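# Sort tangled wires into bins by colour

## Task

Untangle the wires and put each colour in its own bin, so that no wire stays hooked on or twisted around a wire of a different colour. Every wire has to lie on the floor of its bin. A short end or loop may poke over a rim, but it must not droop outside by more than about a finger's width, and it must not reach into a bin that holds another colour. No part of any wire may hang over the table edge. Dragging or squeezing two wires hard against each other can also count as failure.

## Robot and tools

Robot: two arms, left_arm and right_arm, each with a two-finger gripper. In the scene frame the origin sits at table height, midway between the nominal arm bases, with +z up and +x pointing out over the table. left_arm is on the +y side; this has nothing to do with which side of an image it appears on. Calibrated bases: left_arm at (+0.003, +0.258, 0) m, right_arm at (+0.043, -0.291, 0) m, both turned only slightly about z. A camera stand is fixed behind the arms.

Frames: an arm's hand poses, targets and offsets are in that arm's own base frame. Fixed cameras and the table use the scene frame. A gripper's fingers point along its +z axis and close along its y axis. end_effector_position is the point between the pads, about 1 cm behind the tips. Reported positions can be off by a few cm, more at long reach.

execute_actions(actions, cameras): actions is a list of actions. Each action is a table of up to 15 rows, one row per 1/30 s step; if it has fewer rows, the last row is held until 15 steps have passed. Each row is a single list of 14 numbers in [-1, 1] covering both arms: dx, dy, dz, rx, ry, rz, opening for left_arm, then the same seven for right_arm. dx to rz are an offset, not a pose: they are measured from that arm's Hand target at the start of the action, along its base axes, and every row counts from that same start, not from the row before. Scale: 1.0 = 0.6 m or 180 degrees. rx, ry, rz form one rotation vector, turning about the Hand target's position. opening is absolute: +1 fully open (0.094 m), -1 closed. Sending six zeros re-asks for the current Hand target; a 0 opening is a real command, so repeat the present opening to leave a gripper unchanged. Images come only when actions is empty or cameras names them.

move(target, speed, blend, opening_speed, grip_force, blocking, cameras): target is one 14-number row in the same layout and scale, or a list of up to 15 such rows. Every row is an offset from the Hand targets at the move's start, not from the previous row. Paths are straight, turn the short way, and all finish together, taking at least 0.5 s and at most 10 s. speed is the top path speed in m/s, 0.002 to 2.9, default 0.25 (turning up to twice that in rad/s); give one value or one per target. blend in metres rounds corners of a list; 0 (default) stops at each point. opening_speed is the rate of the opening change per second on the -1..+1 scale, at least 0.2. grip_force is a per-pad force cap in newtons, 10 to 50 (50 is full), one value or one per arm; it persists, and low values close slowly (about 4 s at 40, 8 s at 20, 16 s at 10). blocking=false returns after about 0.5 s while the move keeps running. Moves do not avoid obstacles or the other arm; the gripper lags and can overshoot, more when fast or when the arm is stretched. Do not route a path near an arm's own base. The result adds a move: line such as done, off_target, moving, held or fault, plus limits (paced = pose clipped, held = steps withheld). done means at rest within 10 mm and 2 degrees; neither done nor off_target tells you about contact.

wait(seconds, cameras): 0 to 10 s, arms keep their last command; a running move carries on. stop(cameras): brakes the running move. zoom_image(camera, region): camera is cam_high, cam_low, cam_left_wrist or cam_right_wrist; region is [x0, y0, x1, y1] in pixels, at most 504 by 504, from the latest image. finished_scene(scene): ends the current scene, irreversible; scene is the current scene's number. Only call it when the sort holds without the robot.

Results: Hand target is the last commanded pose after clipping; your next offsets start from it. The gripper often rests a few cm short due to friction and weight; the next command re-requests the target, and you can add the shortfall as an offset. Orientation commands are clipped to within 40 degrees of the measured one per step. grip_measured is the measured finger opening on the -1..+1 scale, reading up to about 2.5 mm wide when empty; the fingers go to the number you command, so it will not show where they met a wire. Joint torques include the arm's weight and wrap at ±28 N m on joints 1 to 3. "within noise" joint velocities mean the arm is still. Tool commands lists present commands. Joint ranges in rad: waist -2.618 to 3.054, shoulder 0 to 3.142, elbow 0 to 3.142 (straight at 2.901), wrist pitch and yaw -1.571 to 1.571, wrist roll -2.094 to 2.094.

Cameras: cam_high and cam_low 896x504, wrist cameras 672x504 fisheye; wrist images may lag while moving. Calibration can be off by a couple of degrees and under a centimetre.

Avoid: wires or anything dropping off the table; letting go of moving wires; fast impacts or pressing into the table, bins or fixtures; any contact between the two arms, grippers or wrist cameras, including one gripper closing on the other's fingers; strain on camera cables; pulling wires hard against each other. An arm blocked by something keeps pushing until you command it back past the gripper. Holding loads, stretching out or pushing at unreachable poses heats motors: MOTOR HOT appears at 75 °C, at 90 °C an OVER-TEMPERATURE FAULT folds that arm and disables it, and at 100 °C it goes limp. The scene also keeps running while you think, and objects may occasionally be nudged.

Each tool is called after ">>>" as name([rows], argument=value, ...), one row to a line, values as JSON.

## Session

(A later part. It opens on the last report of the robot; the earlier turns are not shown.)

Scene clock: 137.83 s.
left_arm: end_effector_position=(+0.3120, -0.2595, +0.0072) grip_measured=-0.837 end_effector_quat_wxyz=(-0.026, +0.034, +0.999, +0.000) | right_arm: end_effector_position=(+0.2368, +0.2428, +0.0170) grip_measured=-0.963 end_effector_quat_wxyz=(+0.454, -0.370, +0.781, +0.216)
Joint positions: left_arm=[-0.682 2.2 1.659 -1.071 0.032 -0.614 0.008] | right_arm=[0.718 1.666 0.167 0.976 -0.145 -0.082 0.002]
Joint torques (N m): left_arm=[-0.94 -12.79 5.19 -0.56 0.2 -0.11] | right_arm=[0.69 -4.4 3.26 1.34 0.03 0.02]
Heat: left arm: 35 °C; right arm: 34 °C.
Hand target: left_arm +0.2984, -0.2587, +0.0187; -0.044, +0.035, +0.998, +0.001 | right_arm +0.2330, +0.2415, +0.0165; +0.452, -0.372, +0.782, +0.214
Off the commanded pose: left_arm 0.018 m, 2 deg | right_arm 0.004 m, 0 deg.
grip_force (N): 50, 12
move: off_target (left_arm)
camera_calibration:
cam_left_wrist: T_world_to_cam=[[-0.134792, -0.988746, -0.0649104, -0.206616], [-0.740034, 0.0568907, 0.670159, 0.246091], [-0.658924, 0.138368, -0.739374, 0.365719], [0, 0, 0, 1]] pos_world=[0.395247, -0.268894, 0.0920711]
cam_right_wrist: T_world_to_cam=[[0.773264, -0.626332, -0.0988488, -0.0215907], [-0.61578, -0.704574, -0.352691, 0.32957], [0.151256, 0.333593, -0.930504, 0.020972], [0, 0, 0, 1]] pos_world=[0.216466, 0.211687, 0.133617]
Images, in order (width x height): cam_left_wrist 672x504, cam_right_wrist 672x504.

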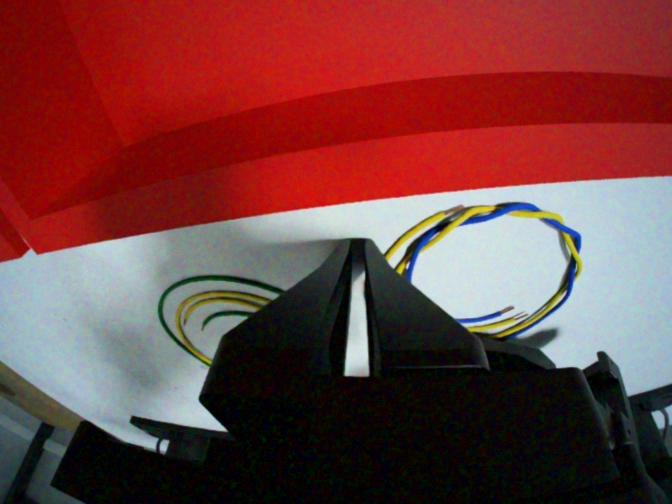

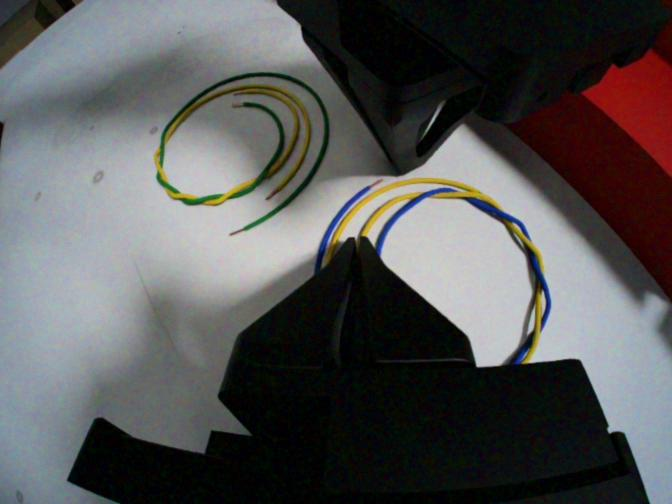

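>>> move(target=[0,0,0.02,0,0,0,-0.84,0,0,0,0,0,0,-0.97], speed=0.02, cameras=["cam_left_wrist","cam_right_wrist"])

>>> zoom_image(camera="cam_right_wrist", region=[290, 150, 490, 300])

>>> zoom_image(camera="cam_left_wrist", region=[310, 190, 430, 290])

Scene clock: 139.17 s.
left_arm: end_effector_position=(+0.2931, -0.2508, +0.0092) grip_measured=-0.837 end_effector_quat_wxyz=(-0.063, +0.035, +0.997, +0.018) | right_arm: end_effector_position=(+0.2368, +0.2428, +0.0170) grip_measured=-0.963 end_effector_quat_wxyz=(+0.454, -0.370, +0.781, +0.216)
Joint positions: left_arm=[-0.688 2.2 1.66 -1.153 0.048 -0.615 0.008] | right_arm=[0.718 1.666 0.167 0.976 -0.145 -0.082 0.002]
Joint torques (N m): left_arm=[-0.44 -13.97 7.15 -0.32 0.07 -0.09] | right_arm=[0.65 -4.45 3.26 1.34 0.05 0.03]
Heat: left arm: 35 °C; right arm: 34 °C.
Hand target: left_arm +0.2983, -0.2587, +0.0307; -0.044, +0.035, +0.998, +0.001 | right_arm +0.2330, +0.2415, +0.0165; +0.452, -0.372, +0.782, +0.214
Off the commanded pose: left_arm 0.024 m, 3 deg | right_arm 0.004 m, 0 deg.
grip_force (N): 50, 12
move: off_target (left_arm)
camera_calibration:
cam_left_wrist: T_world_to_cam=[[-0.144931, -0.985027, -0.0933614, -0.196268], [-0.68934, 0.0328335, 0.723693, 0.208895], [-0.709792, 0.169243, -0.683778, 0.375657], [0, 0, 0, 1]] pos_world=[0.382193, -0.263765, 0.0873659]
cam_right_wrist: T_world_to_cam=[[0.773264, -0.626332, -0.0988488, -0.0215907], [-0.61578, -0.704574, -0.352691, 0.32957], [0.151256, 0.333593, -0.930504, 0.020972], [0, 0, 0, 1]] pos_world=[0.216466, 0.211687, 0.133617]
Images, in order (width x height): cam_left_wrist 672x504, cam_right_wrist 672x504.

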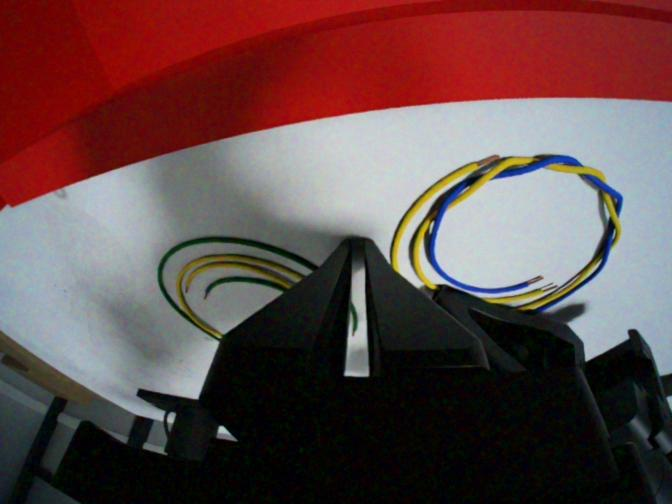

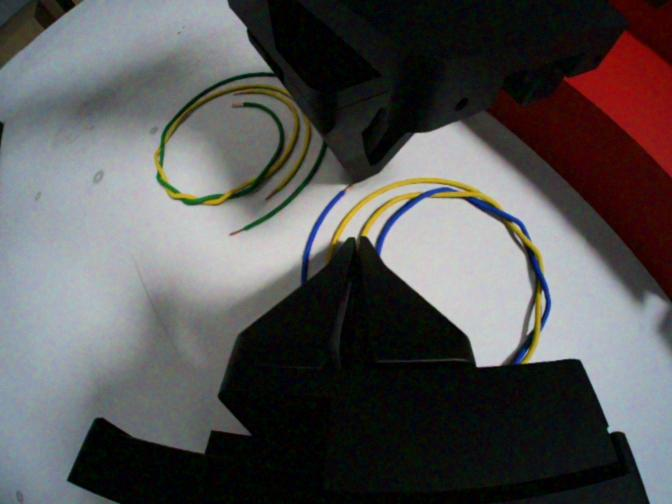

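Scaled by 2.520 from the camera's 672x504 image, which has a finer 960x720 frame.

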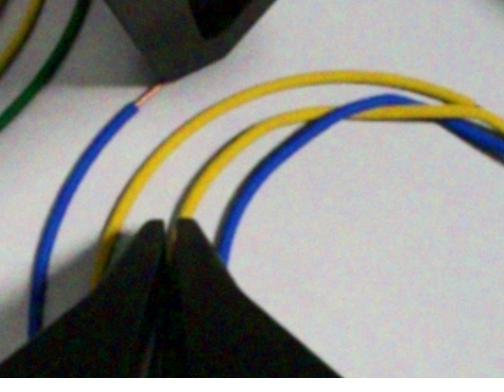

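Scaled by 4.200 from the camera's 672x504 image, which has a finer 960x720 frame.

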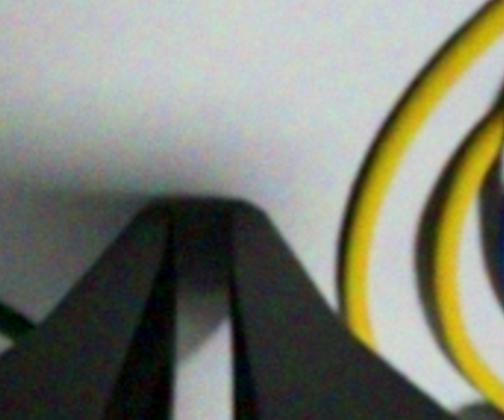

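>>> move(target=[0,0,0,0,0,0,-0.99,0,0,0,0,0,0,-0.97], speed=0.02, grip_force=[12,12], opening_speed=0.25, cameras=["cam_left_wrist","cam_right_wrist"])

>>> zoom_image(camera="cam_right_wrist", region=[290, 150, 490, 300])

>>> zoom_image(camera="cam_left_wrist", region=[310, 190, 430, 290])

Scene clock: 140.53 s.
left_arm: end_effector_position=(+0.2929, -0.2507, +0.0092) grip_measured=-0.961 end_effector_quat_wxyz=(-0.063, +0.035, +0.997, +0.018) | right_arm: end_effector_position=(+0.2368, +0.2428, +0.0170) grip_measured=-0.963 end_effector_quat_wxyz=(+0.454, -0.370, +0.781, +0.216)
Joint positions: left_arm=[-0.688 2.2 1.66 -1.153 0.048 -0.615 0.002] | right_arm=[0.718 1.666 0.167 0.976 -0.145 -0.082 0.002]
Joint torques (N m): left_arm=[-0.44 -13.98 7.15 -0.3 0.07 -0.09] | right_arm=[0.66 -4.44 3.23 1.34 0.03 0.02]
Heat: left arm: 35 °C; right arm: 34 °C.
Hand target: left_arm +0.2983, -0.2587, +0.0307; -0.044, +0.035, +0.998, +0.002 | right_arm +0.2330, +0.2415, +0.0165; +0.452, -0.372, +0.782, +0.214
Off the commanded pose: left_arm 0.024 m, 3 deg | right_arm 0.004 m, 0 deg.
grip_force (N): 12, 12
move: off_target (left_arm)
camera_calibration:
cam_left_wrist: T_world_to_cam=[[-0.144926, -0.984989, -0.093772, -0.196247], [-0.688926, 0.0324293, 0.724106, 0.208597], [-0.710196, 0.169544, -0.683284, 0.375707], [0, 0, 0, 1]] pos_world=[0.382092, -0.263765, 0.0872659]
cam_right_wrist: T_world_to_cam=[[0.773264, -0.626332, -0.0988488, -0.0215907], [-0.61578, -0.704574, -0.352691, 0.32957], [0.151256, 0.333593, -0.930504, 0.020972], [0, 0, 0, 1]] pos_world=[0.216466, 0.211687, 0.133617]
Images, in order (width x height): cam_left_wrist 672x504, cam_right_wrist 672x504.

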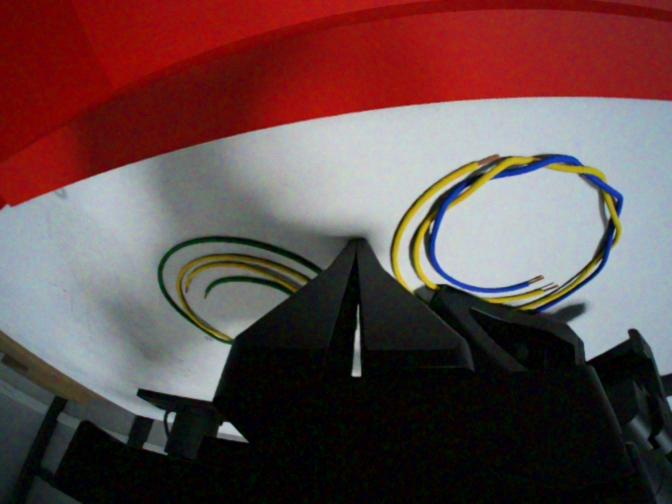

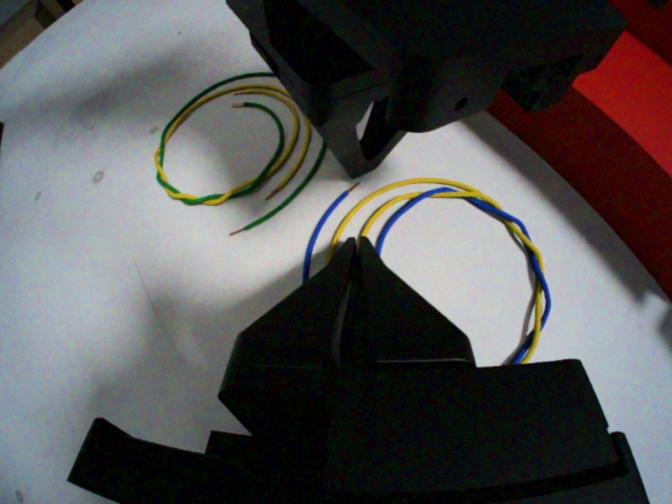

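Scaled by 2.520 from the camera's 672x504 image, which has a finer 960x720 frame.

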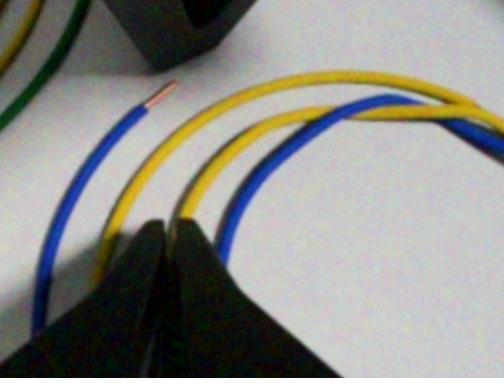

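Scaled by 4.200 from the camera's 672x504 image, which has a finer 960x720 frame.

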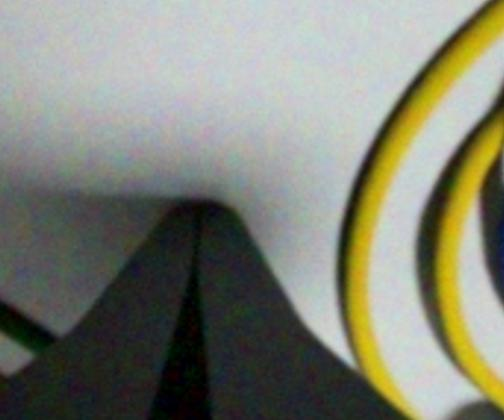

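>>> move(target=[0.02,0.004,0.012,0,0,0,-0.8,0,0,0,0,0,0,-0.97], speed=0.03, cameras=["cam_left_wrist","cam_right_wrist"])

>>> zoom_image(camera="cam_right_wrist", region=[290, 150, 490, 300])

>>> zoom_image(camera="cam_left_wrist", region=[310, 190, 430, 290])

Scene clock: 141.93 s.
left_arm: end_effector_position=(+0.3040, -0.2533, +0.0253) grip_measured=-0.803 end_effector_quat_wxyz=(-0.054, +0.033, +0.998, +0.011) | right_arm: end_effector_position=(+0.2368, +0.2428, +0.0170) grip_measured=-0.963 end_effector_quat_wxyz=(+0.454, -0.370, +0.781, +0.216)
Joint positions: left_arm=[-0.675 2.2 1.729 -1.2 0.048 -0.607 0.009] | right_arm=[0.718 1.666 0.167 0.976 -0.145 -0.082 0.002]
Joint torques (N m): left_arm=[0.38 -11.82 7.58 -0.26 0.05 0.11] | right_arm=[0.69 -4.41 3.25 1.33 0.04 0.02]
Heat: left arm: 35 °C; right arm: 34 °C.
Hand target: left_arm +0.3104, -0.2564, +0.0379; -0.044, +0.035, +0.998, +0.001 | right_arm +0.2330, +0.2415, +0.0165; +0.452, -0.372, +0.782, +0.214
Off the commanded pose: left_arm 0.014 m, 2 deg | right_arm 0.004 m, 0 deg.
grip_force (N): 12, 12
move: off_target (left_arm)
camera_calibration:
cam_left_wrist: T_world_to_cam=[[-0.137747, -0.987138, -0.0811425, -0.198664], [-0.701338, 0.039361, 0.711741, 0.210491], [-0.699393, 0.154948, -0.697739, 0.388403], [0, 0, 0, 1]] pos_world=[0.391906, -0.264577, 0.105068]
cam_right_wrist: T_world_to_cam=[[0.773264, -0.626332, -0.0988488, -0.0215907], [-0.61578, -0.704574, -0.352691, 0.32957], [0.151256, 0.333593, -0.930504, 0.020972], [0, 0, 0, 1]] pos_world=[0.216466, 0.211687, 0.133617]
Images, in order (width x height): cam_left_wrist 672x504, cam_right_wrist 672x504.

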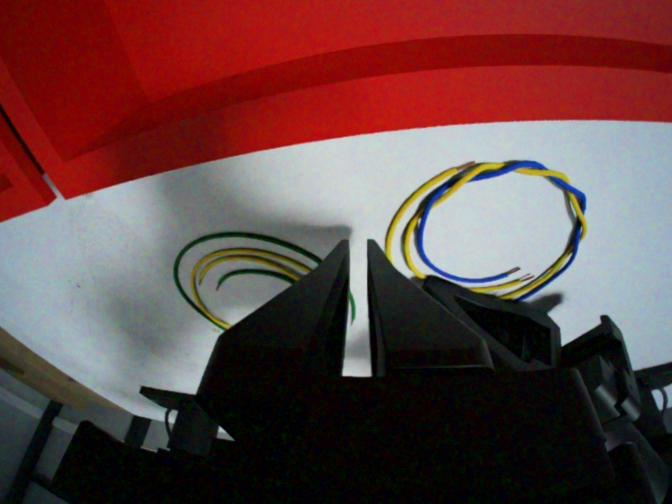

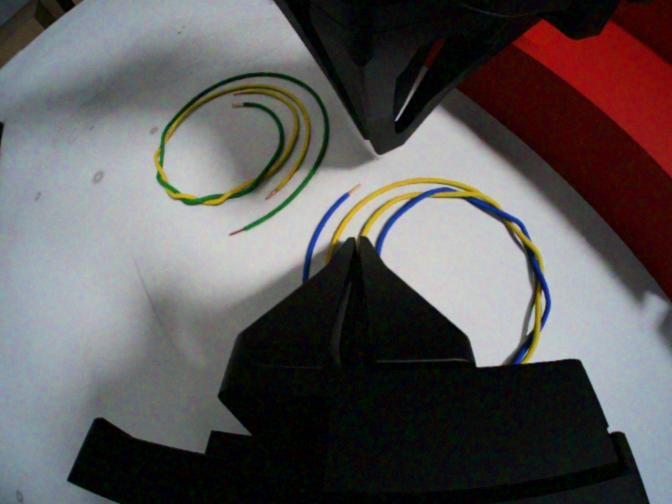

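Scaled by 2.520 from the camera's 672x504 image, which has a finer 960x720 frame.

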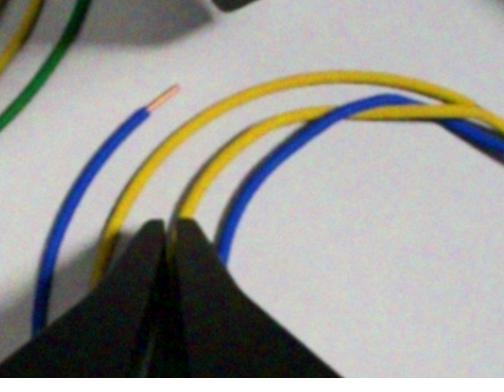

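Scaled by 4.200 from the camera's 672x504 image, which has a finer 960x720 frame.

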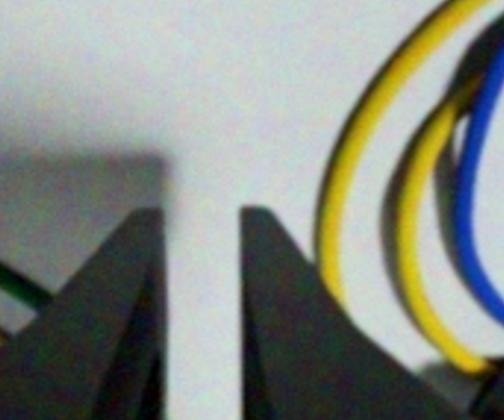

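>>> move(target=[-0.02,-0.005,-0.053,0,0,0,-0.84,0,0,0,0,0,0,-0.97], speed=0.04, cameras=["cam_left_wrist","cam_right_wrist"])

>>> zoom_image(camera="cam_right_wrist", region=[290, 150, 490, 300])

>>> zoom_image(camera="cam_left_wrist", region=[310, 190, 430, 290])

Scene clock: 143.50 s.
left_arm: end_effector_position=(+0.2961, -0.2534, +0.0078) grip_measured=-0.837 end_effector_quat_wxyz=(-0.056, +0.035, +0.998, +0.013) | right_arm: end_effector_position=(+0.2368, +0.2428, +0.0170) grip_measured=-0.963 end_effector_quat_wxyz=(+0.454, -0.370, +0.781, +0.216)
Joint positions: left_arm=[-0.688 2.2 1.656 -1.132 0.048 -0.615 0.008] | right_arm=[0.718 1.666 0.167 0.976 -0.145 -0.082 0.002]
Joint torques (N m): left_arm=[-0.54 -11.34 3.36 0.36 0.07 -0.1] | right_arm=[0.7 -4.38 3.3 1.32 0.04 0.02]
Heat: left arm: 35 °C; right arm: 34 °C.
Hand target: left_arm +0.2984, -0.2593, +0.0061; -0.044, +0.035, +0.998, +0.001 | right_arm +0.2330, +0.2415, +0.0165; +0.452, -0.372, +0.782, +0.214
Off the commanded pose: left_arm 0.007 m, 2 deg | right_arm 0.004 m, 0 deg.
grip_force (N): 12, 12
move: done
camera_calibration:
cam_left_wrist: T_world_to_cam=[[-0.143341, -0.986081, -0.0842516, -0.199354], [-0.698724, 0.0405441, 0.714241, 0.216885], [-0.700884, 0.161249, -0.69481, 0.372723], [0, 0, 0, 1]] pos_world=[0.384202, -0.265474, 0.0872676]
cam_right_wrist: T_world_to_cam=[[0.773264, -0.626332, -0.0988488, -0.0215907], [-0.61578, -0.704574, -0.352691, 0.32957], [0.151256, 0.333593, -0.930504, 0.020972], [0, 0, 0, 1]] pos_world=[0.216466, 0.211687, 0.133617]
Images, in order (width x height): cam_left_wrist 672x504, cam_right_wrist 672x504.

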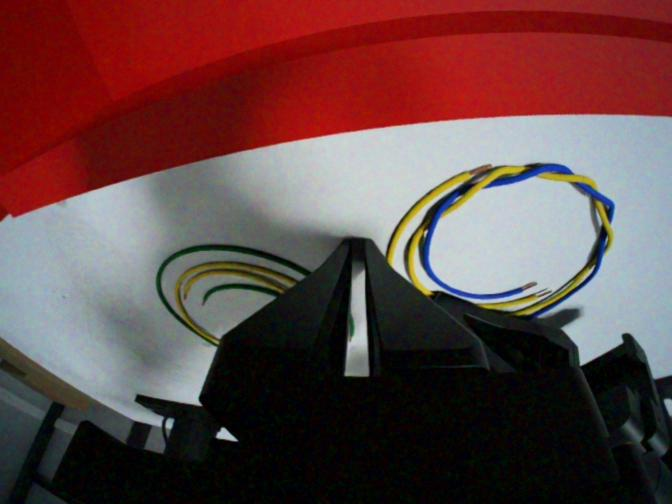

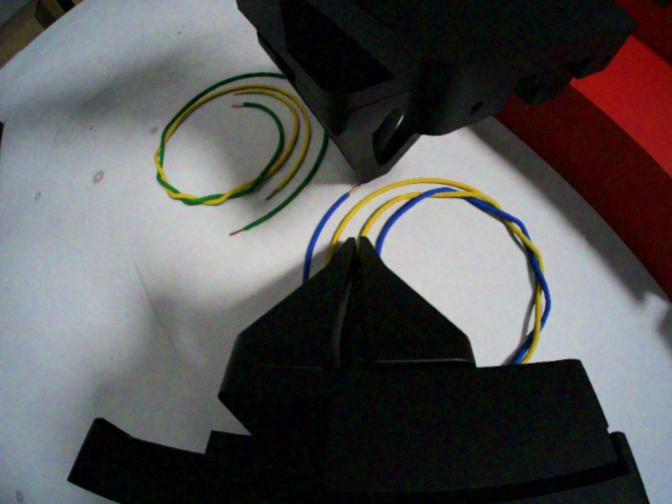

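Scaled by 2.520 from the camera's 672x504 image, which has a finer 960x720 frame.

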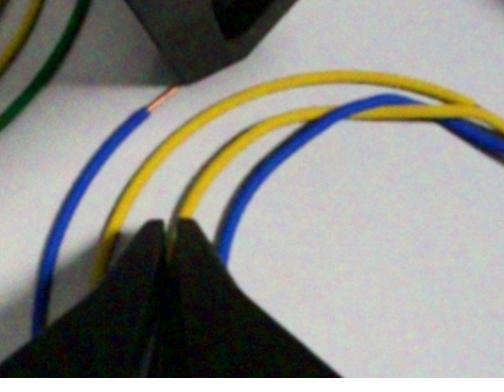

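Scaled by 4.200 from the camera's 672x504 image, which has a finer 960x720 frame.

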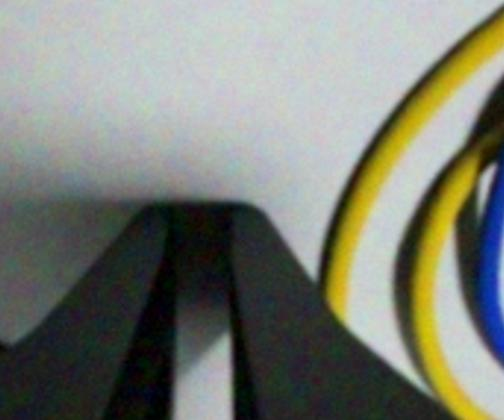

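>>> move(target=[0.015,0.0035,0.018,0,0,0,-0.84,0,0,0,0,0,0,-0.97], speed=0.03, cameras=["cam_left_wrist","cam_right_wrist"])

>>> zoom_image(camera="cam_right_wrist", region=[290, 150, 490, 300])

>>> zoom_image(camera="cam_left_wrist", region=[310, 190, 430, 290])

Scene clock: 144.73 s.
left_arm: end_effector_position=(+0.2989, -0.2526, +0.0093) grip_measured=-0.837 end_effector_quat_wxyz=(-0.054, +0.033, +0.998, +0.011) | right_arm: end_effector_position=(+0.2368, +0.2428, +0.0170) grip_measured=-0.963 end_effector_quat_wxyz=(+0.454, -0.370, +0.781, +0.216)
Joint positions: left_arm=[-0.682 2.2 1.663 -1.134 0.048 -0.613 0.008] | right_arm=[0.718 1.666 0.167 0.976 -0.145 -0.082 0.002]
Joint torques (N m): left_arm=[0.46 -10.8 7.54 -0.13 0.05 0.09] | right_arm=[0.62 -4.44 3.29 1.34 0.04 0.02]
Heat: left arm: 35 °C; right arm: 34 °C.
Hand target: left_arm +0.3074, -0.2572, +0.0169; -0.044, +0.035, +0.998, +0.001 | right_arm +0.2330, +0.2415, +0.0165; +0.452, -0.372, +0.782, +0.214
Off the commanded pose: left_arm 0.012 m, 2 deg | right_arm 0.004 m, 0 deg.
grip_force (N): 12, 12
move: off_target (left_arm)
camera_calibration:
cam_left_wrist: T_world_to_cam=[[-0.138864, -0.986934, -0.0817156, -0.199634], [-0.701348, 0.0397534, 0.71171, 0.218393], [-0.699163, 0.156142, -0.697704, 0.373817], [0, 0, 0, 1]] pos_world=[0.386806, -0.264076, 0.0890681]
cam_right_wrist: T_world_to_cam=[[0.773264, -0.626332, -0.0988488, -0.0215907], [-0.61578, -0.704574, -0.352691, 0.32957], [0.151256, 0.333593, -0.930504, 0.020972], [0, 0, 0, 1]] pos_world=[0.216466, 0.211687, 0.133617]
Images, in order (width x height): cam_left_wrist 672x504, cam_right_wrist 672x504.

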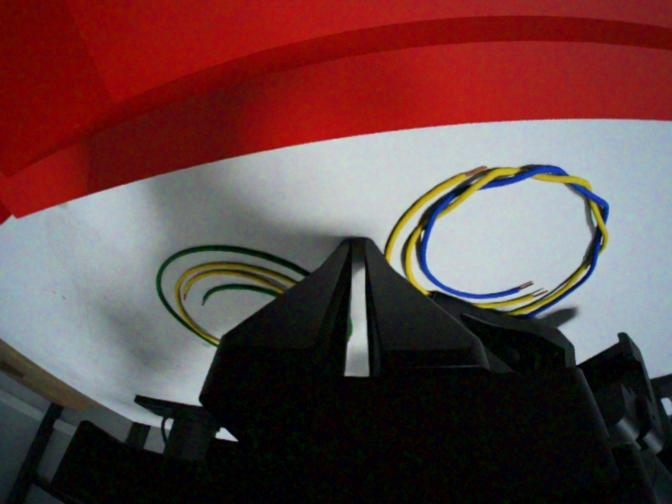

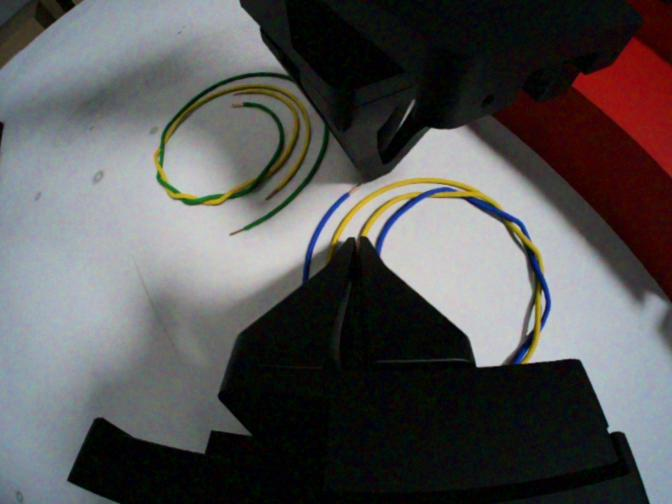

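Scaled by 2.520 from the camera's 672x504 image, which has a finer 960x720 frame.

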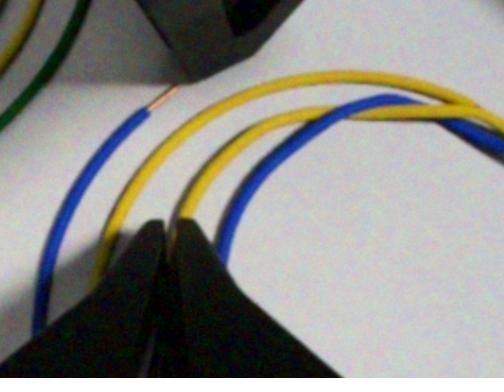

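Scaled by 4.200 from the camera's 672x504 image, which has a finer 960x720 frame.

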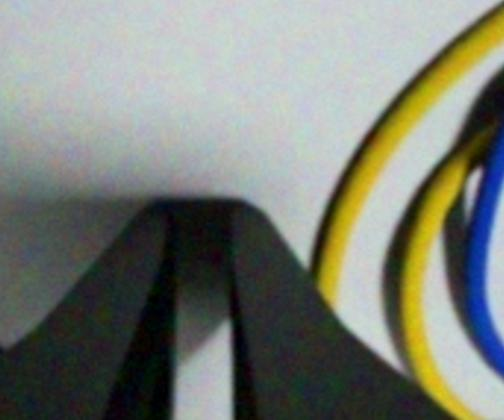

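>>> move(target=[0.005,-0.013,0.013,0,0,0,-0.84,0,0,0,0,0,0,-0.97], speed=0.03, cameras=["cam_left_wrist","cam_right_wrist"])

>>> zoom_image(camera="cam_right_wrist", region=[290, 150, 490, 300])

>>> zoom_image(camera="cam_left_wrist", region=[310, 190, 430, 290])

Scene clock: 145.90 s.
left_arm: end_effector_position=(+0.3089, -0.2608, +0.0249) grip_measured=-0.837 end_effector_quat_wxyz=(-0.041, +0.034, +0.999, +0.001) | right_arm: end_effector_position=(+0.2368, +0.2428, +0.0170) grip_measured=-0.963 end_effector_quat_wxyz=(+0.454, -0.370, +0.781, +0.216)
Joint positions: left_arm=[-0.682 2.2 1.73 -1.167 0.048 -0.613 0.008] | right_arm=[0.718 1.666 0.167 0.976 -0.145 -0.082 0.002]
Joint torques (N m): left_arm=[-0.4 -9.22 7.62 -0.18 0.06 -0.03] | right_arm=[0.64 -4.38 3.3 1.33 0.04 0.02]
Heat: left arm: 35 °C; right arm: 34 °C.
Hand target: left_arm +0.3104, -0.2650, +0.0247; -0.044, +0.035, +0.998, +0.001 | right_arm +0.2330, +0.2415, +0.0165; +0.452, -0.372, +0.782, +0.214
Off the commanded pose: left_arm 0.004 m, 0 deg | right_arm 0.004 m, 0 deg.
grip_force (N): 12, 12
move: done
camera_calibration:
cam_left_wrist: T_world_to_cam=[[-0.136933, -0.988498, -0.0641915, -0.206464], [-0.719868, 0.054787, 0.691945, 0.22474], [-0.68047, 0.14096, -0.71909, 0.383725], [0, 0, 0, 1]] pos_world=[0.394625, -0.270492, 0.107172]
cam_right_wrist: T_world_to_cam=[[0.773264, -0.626332, -0.0988488, -0.0215907], [-0.61578, -0.704574, -0.352691, 0.32957], [0.151256, 0.333593, -0.930504, 0.020972], [0, 0, 0, 1]] pos_world=[0.216466, 0.211687, 0.133617]
Images, in order (width x height): cam_left_wrist 672x504, cam_right_wrist 672x504.

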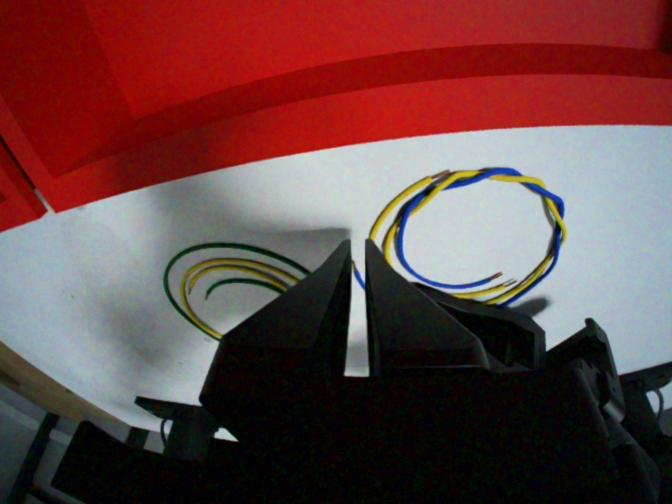

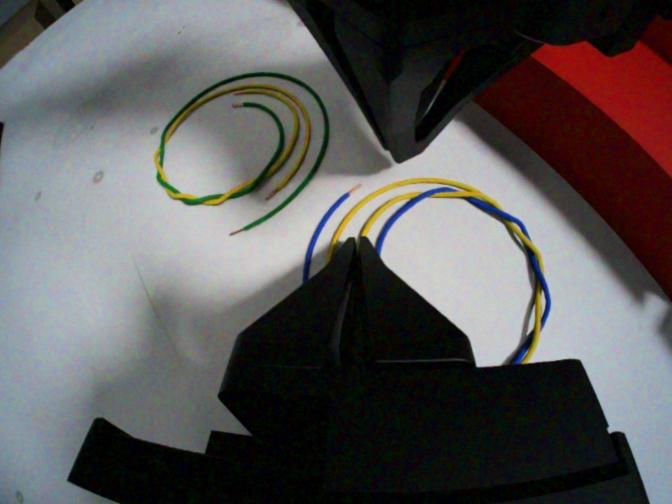

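Scaled by 2.520 from the camera's 672x504 image, which has a finer 960x720 frame.

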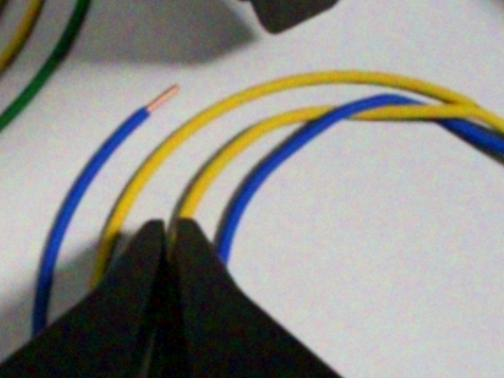

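Scaled by 4.200 from the camera's 672x504 image, which has a finer 960x720 frame.

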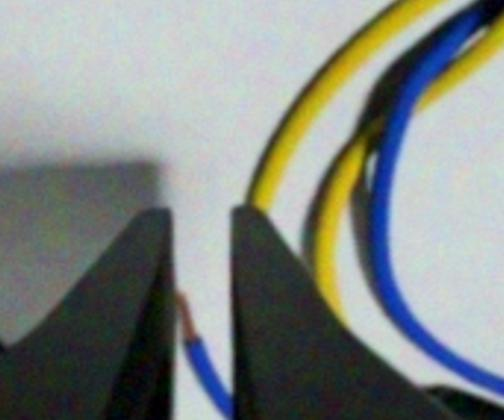

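>>> move(target=[-0.0285,0.0175,-0.031,0,0,0,-0.84,0,0,0,0,0,0,-0.97], speed=0.04, cameras=["cam_left_wrist","cam_right_wrist"])

>>> zoom_image(camera="cam_right_wrist", region=[290, 150, 490, 300])

>>> zoom_image(camera="cam_left_wrist", region=[310, 190, 430, 290])

Scene clock: 148.27 s.
left_arm: end_effector_position=(+0.2949, -0.2518, +0.0074) grip_measured=-0.837 end_effector_quat_wxyz=(-0.050, +0.035, +0.998, +0.008) | right_arm: end_effector_position=(+0.2368, +0.2428, +0.0170) grip_measured=-0.963 end_effector_quat_wxyz=(+0.454, -0.370, +0.781, +0.216)
Joint positions: left_arm=[-0.687 2.178 1.62 -1.102 0.049 -0.615 0.008] | right_arm=[0.718 1.666 0.167 0.976 -0.145 -0.082 0.002]
Joint torques (N m): left_arm=[-0.58 -11.56 2.84 0.24 0.06 -0.09] | right_arm=[0.64 -4.4 3.26 1.33 0.02 0.01]
Heat: left arm: 35 °C; right arm: 34 °C.
Hand target: left_arm +0.2933, -0.2545, +0.0061; -0.044, +0.035, +0.998, +0.001 | right_arm +0.2330, +0.2415, +0.0165; +0.452, -0.372, +0.782, +0.214
Off the commanded pose: left_arm 0.003 m, 1 deg | right_arm 0.004 m, 0 deg.
grip_force (N): 12, 12
move: done
camera_calibration:
cam_left_wrist: T_world_to_cam=[[-0.14119, -0.987085, -0.0756921, -0.198984], [-0.706777, 0.0469671, 0.705875, 0.220394], [-0.693204, 0.15316, -0.70428, 0.367043], [0, 0, 0, 1]] pos_world=[0.382111, -0.262981, 0.0878694]
cam_right_wrist: T_world_to_cam=[[0.773264, -0.626332, -0.0988488, -0.0215907], [-0.61578, -0.704574, -0.352691, 0.32957], [0.151256, 0.333593, -0.930504, 0.020972], [0, 0, 0, 1]] pos_world=[0.216466, 0.211687, 0.133617]
Images, in order (width x height): cam_left_wrist 672x504, cam_right_wrist 672x504.

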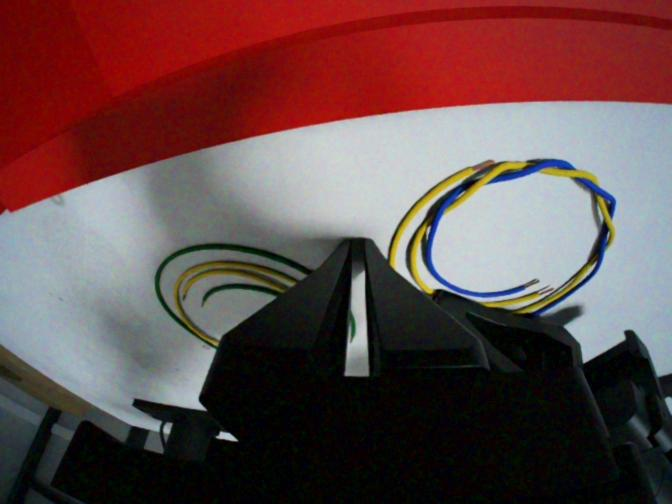

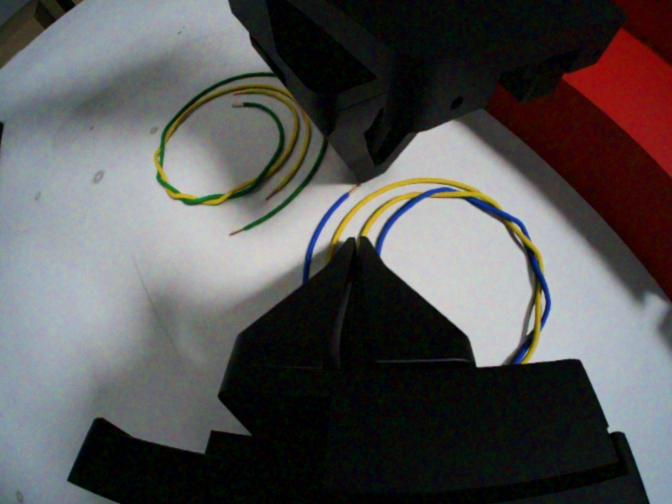

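Scaled by 2.520 from the camera's 672x504 image, which has a finer 960x720 frame.

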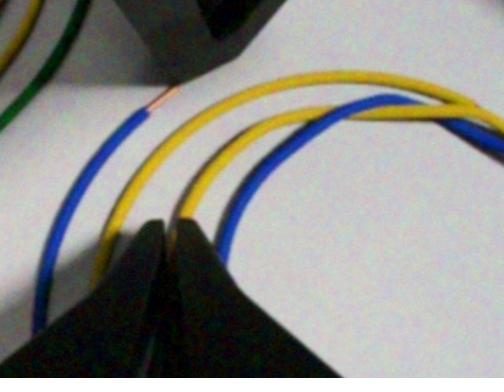

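Scaled by 4.200 from the camera's 672x504 image, which has a finer 960x720 frame.

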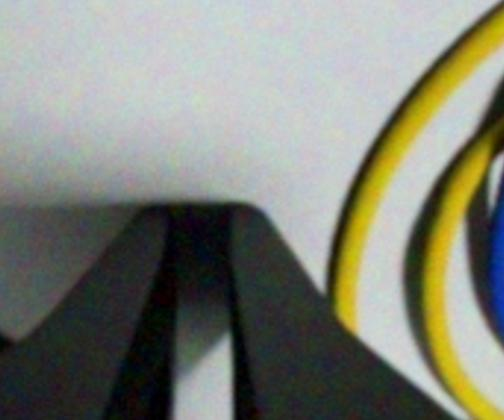

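>>> move(target=[0.018,-0.010,0.025,0,0,0,-0.84,0,0,0,0,0,0,-0.97], speed=0.04, cameras=["cam_left_wrist"])

>>> zoom_image(camera="cam_left_wrist", region=[310, 190, 430, 290])

Scene clock: 149.60 s.
left_arm: end_effector_position=(+0.3015, -0.2572, +0.0194) grip_measured=-0.837 end_effector_quat_wxyz=(-0.043, +0.035, +0.998, +0.002) | right_arm: end_effector_position=(+0.2368, +0.2428, +0.0170) grip_measured=-0.963 end_effector_quat_wxyz=(+0.454, -0.370, +0.781, +0.216)
Joint positions: left_arm=[-0.687 2.178 1.672 -1.135 0.049 -0.615 0.008] | right_arm=[0.718 1.666 0.167 0.976 -0.145 -0.082 0.002]
Joint torques (N m): left_arm=[-0.13 -9.47 7.46 -0.21 0.05 -0.03] | right_arm=[0.7 -4.42 3.26 1.33 0.03 0.03]
Heat: left arm: 35 °C; right arm: 34 °C.
Hand target: left_arm +0.3041, -0.2605, +0.0211; -0.044, +0.035, +0.998, +0.001 | right_arm +0.2330, +0.2415, +0.0165; +0.452, -0.372, +0.782, +0.214
Off the commanded pose: left_arm 0.005 m, 0 deg | right_arm 0.004 m, 0 deg.
grip_force (N): 12, 12
move: done
camera_calibration:
cam_left_wrist: T_world_to_cam=[[-0.140182, -0.987937, -0.0657943, -0.203185], [-0.717104, 0.0554835, 0.694754, 0.222229], [-0.682723, 0.144573, -0.716232, 0.375765], [0, 0, 0, 1]] pos_world=[0.387422, -0.26739, 0.101372]
Images, in order (width x height): cam_left_wrist 672x504.

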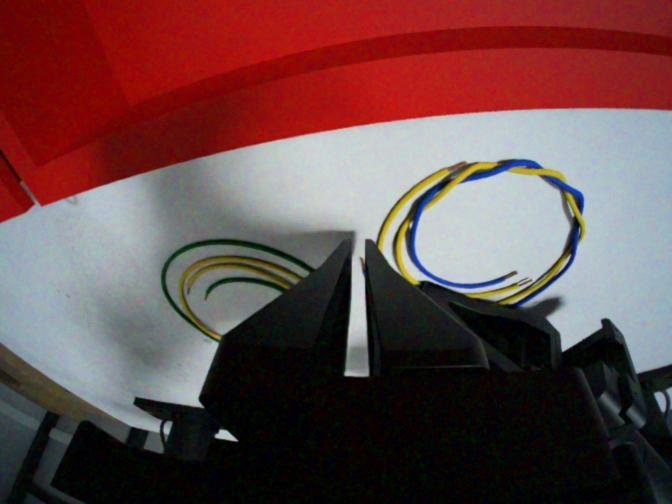

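Scaled by 4.200 from the camera's 672x504 image, which has a finer 960x720 frame.

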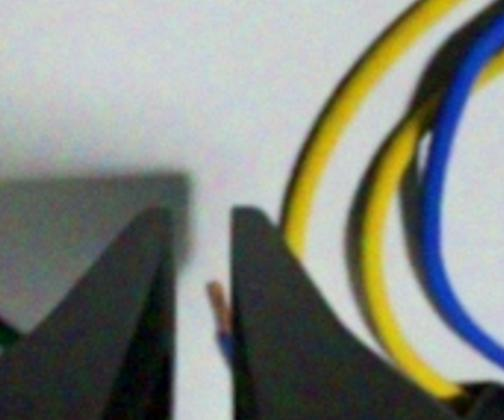

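>>> move(target=[-0.012,0,-0.024,0,0,0,-0.84,0,0,0,0,0,0,-0.97], speed=0.04, cameras=["cam_left_wrist","cam_right_wrist"])

>>> zoom_image(camera="cam_left_wrist", region=[310, 190, 430, 290])

>>> zoom_image(camera="cam_right_wrist", region=[290, 150, 490, 300])

Scene clock: 150.87 s.
left_arm: end_effector_position=(+0.2973, -0.2575, +0.0128) grip_measured=-0.837 end_effector_quat_wxyz=(-0.044, +0.036, +0.998, +0.003) | right_arm: end_effector_position=(+0.2368, +0.2428, +0.0170) grip_measured=-0.963 end_effector_quat_wxyz=(+0.454, -0.370, +0.781, +0.216)
Joint positions: left_arm=[-0.694 2.178 1.644 -1.111 0.049 -0.62 0.008] | right_arm=[0.718 1.666 0.167 0.976 -0.145 -0.082 0.002]
Joint torques (N m): left_arm=[-0.46 -9.78 4.16 0.18 0.06 -0.11] | right_arm=[0.68 -4.38 3.26 1.33 0.03 0.02]
Heat: left arm: 35 °C; right arm: 34 °C.
Hand target: left_arm +0.2969, -0.2605, +0.0067; -0.044, +0.035, +0.998, +0.001 | right_arm +0.2330, +0.2415, +0.0165; +0.452, -0.372, +0.782, +0.214
Off the commanded pose: left_arm 0.007 m, 0 deg | right_arm 0.004 m, 0 deg.
grip_force (N): 12, 12
move: done
camera_calibration:
cam_left_wrist: T_world_to_cam=[[-0.141973, -0.987495, -0.0685354, -0.203811], [-0.714848, 0.0543893, 0.697161, 0.222877], [-0.684716, 0.147971, -0.713631, 0.369688], [0, 0, 0, 1]] pos_world=[0.383519, -0.268088, 0.094471]
cam_right_wrist: T_world_to_cam=[[0.773264, -0.626332, -0.0988488, -0.0215907], [-0.61578, -0.704574, -0.352691, 0.32957], [0.151256, 0.333593, -0.930504, 0.020972], [0, 0, 0, 1]] pos_world=[0.216466, 0.211687, 0.133617]
Images, in order (width x height): cam_left_wrist 672x504, cam_right_wrist 672x504.

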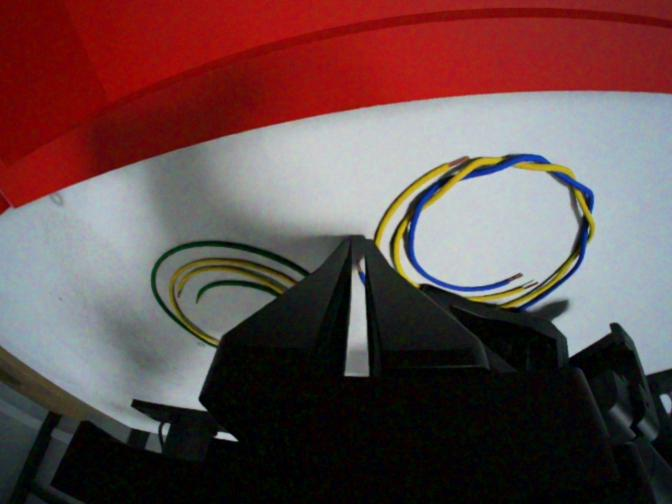

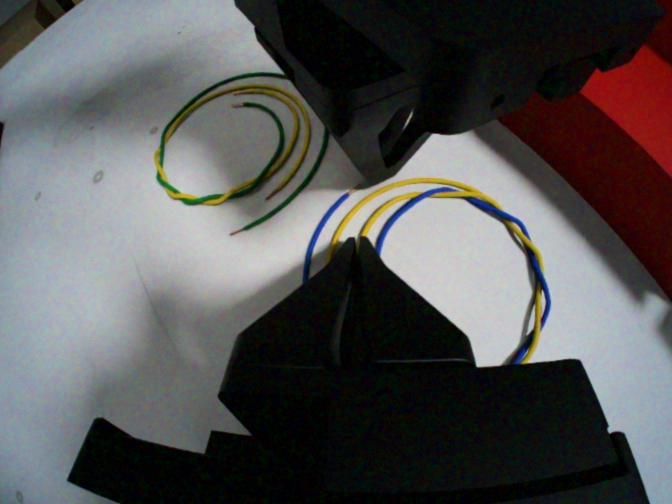

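Scaled by 4.200 from the camera's 672x504 image, which has a finer 960x720 frame.

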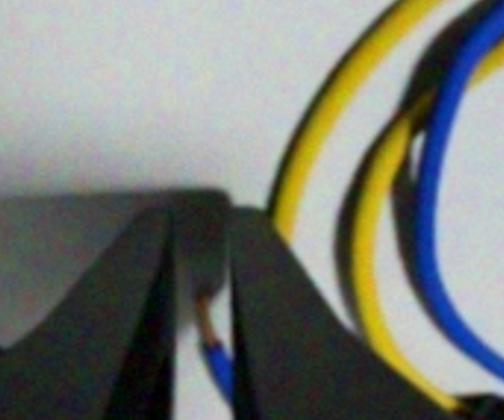

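Scaled by 2.520 from the camera's 672x504 image, which has a finer 960x720 frame.

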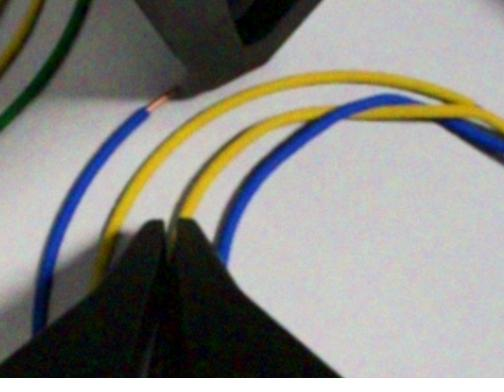

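>>> move([
  [0,0,-0.007,0,0,0,-0.84,0,0,0,0,0,0,-0.97],
  [-0.04,0,-0.007,0,0,0,-0.84,0,0,0,0,0,0,-0.97],
], speed=0.03, cameras=["cam_left_wrist","cam_right_wrist"])

>>> zoom_image(camera="cam_left_wrist", region=[310, 190, 430, 290])

>>> zoom_image(camera="cam_right_wrist", region=[290, 150, 490, 300])

Scene clock: 153.10 s.
left_arm: end_effector_position=(+0.2919, -0.2575, +0.0067) grip_measured=-0.837 end_effector_quat_wxyz=(-0.019, +0.030, +0.999, +0.006) | right_arm: end_effector_position=(+0.2368, +0.2428, +0.0170) grip_measured=-0.963 end_effector_quat_wxyz=(+0.454, -0.370, +0.781, +0.216)
Joint positions: left_arm=[-0.719 2.134 1.551 -1.024 0.014 -0.659 0.008] | right_arm=[0.718 1.666 0.167 0.976 -0.145 -0.082 0.002]
Joint torques (N m): left_arm=[-1.61 -10.74 2.4 -0.06 0.38 -0.09] | right_arm=[0.64 -4.45 3.28 1.33 0.03 0.02]
Heat: left arm: 36 °C; right arm: 34 °C.
Hand target: left_arm +0.2728, -0.2604, +0.0024; -0.044, +0.035, +0.998, +0.002 | right_arm +0.2330, +0.2415, +0.0165; +0.452, -0.372, +0.782, +0.214
Off the commanded pose: left_arm 0.020 m, 3 deg | right_arm 0.004 m, 0 deg.
grip_force (N): 12, 12
move: off_target (left_arm)
camera_calibration:
cam_left_wrist: T_world_to_cam=[[-0.12607, -0.988858, -0.0791529, -0.209828], [-0.750513, 0.0428972, 0.659462, 0.231018], [-0.648719, 0.142544, -0.747559, 0.349969], [0, 0, 0, 1]] pos_world=[0.37396, -0.267286, 0.0926668]
cam_right_wrist: T_world_to_cam=[[0.773264, -0.626332, -0.0988488, -0.0215907], [-0.61578, -0.704574, -0.352691, 0.32957], [0.151256, 0.333593, -0.930504, 0.020972], [0, 0, 0, 1]] pos_world=[0.216466, 0.211687, 0.133617]
Images, in order (width x height): cam_left_wrist 672x504, cam_right_wrist 672x504.

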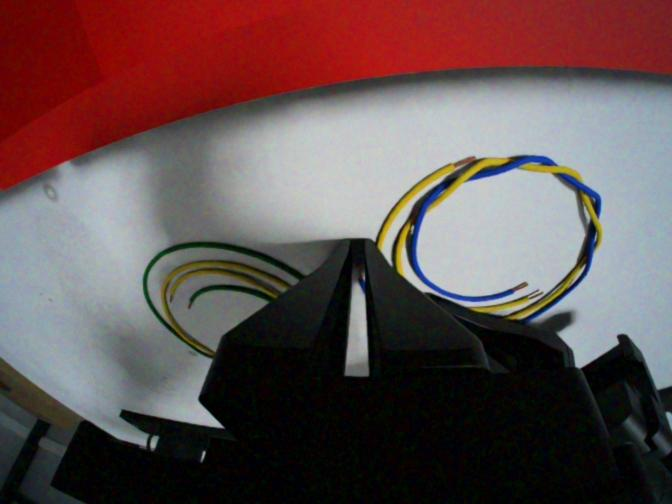

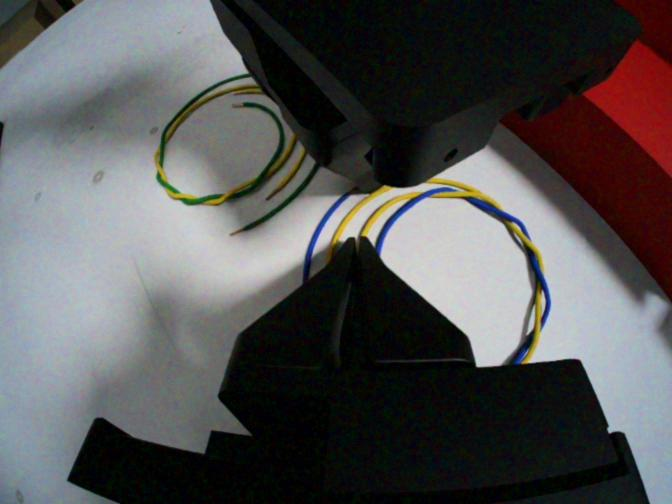

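Scaled by 4.200 from the camera's 672x504 image, which has a finer 960x720 frame.

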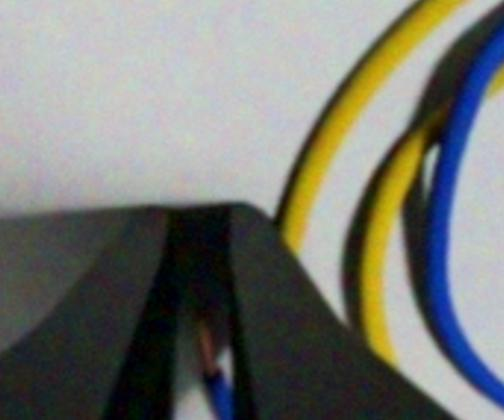

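Scaled by 2.520 from the camera's 672x504 image, which has a finer 960x720 frame.

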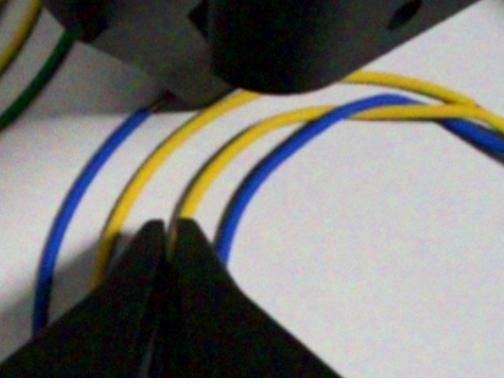

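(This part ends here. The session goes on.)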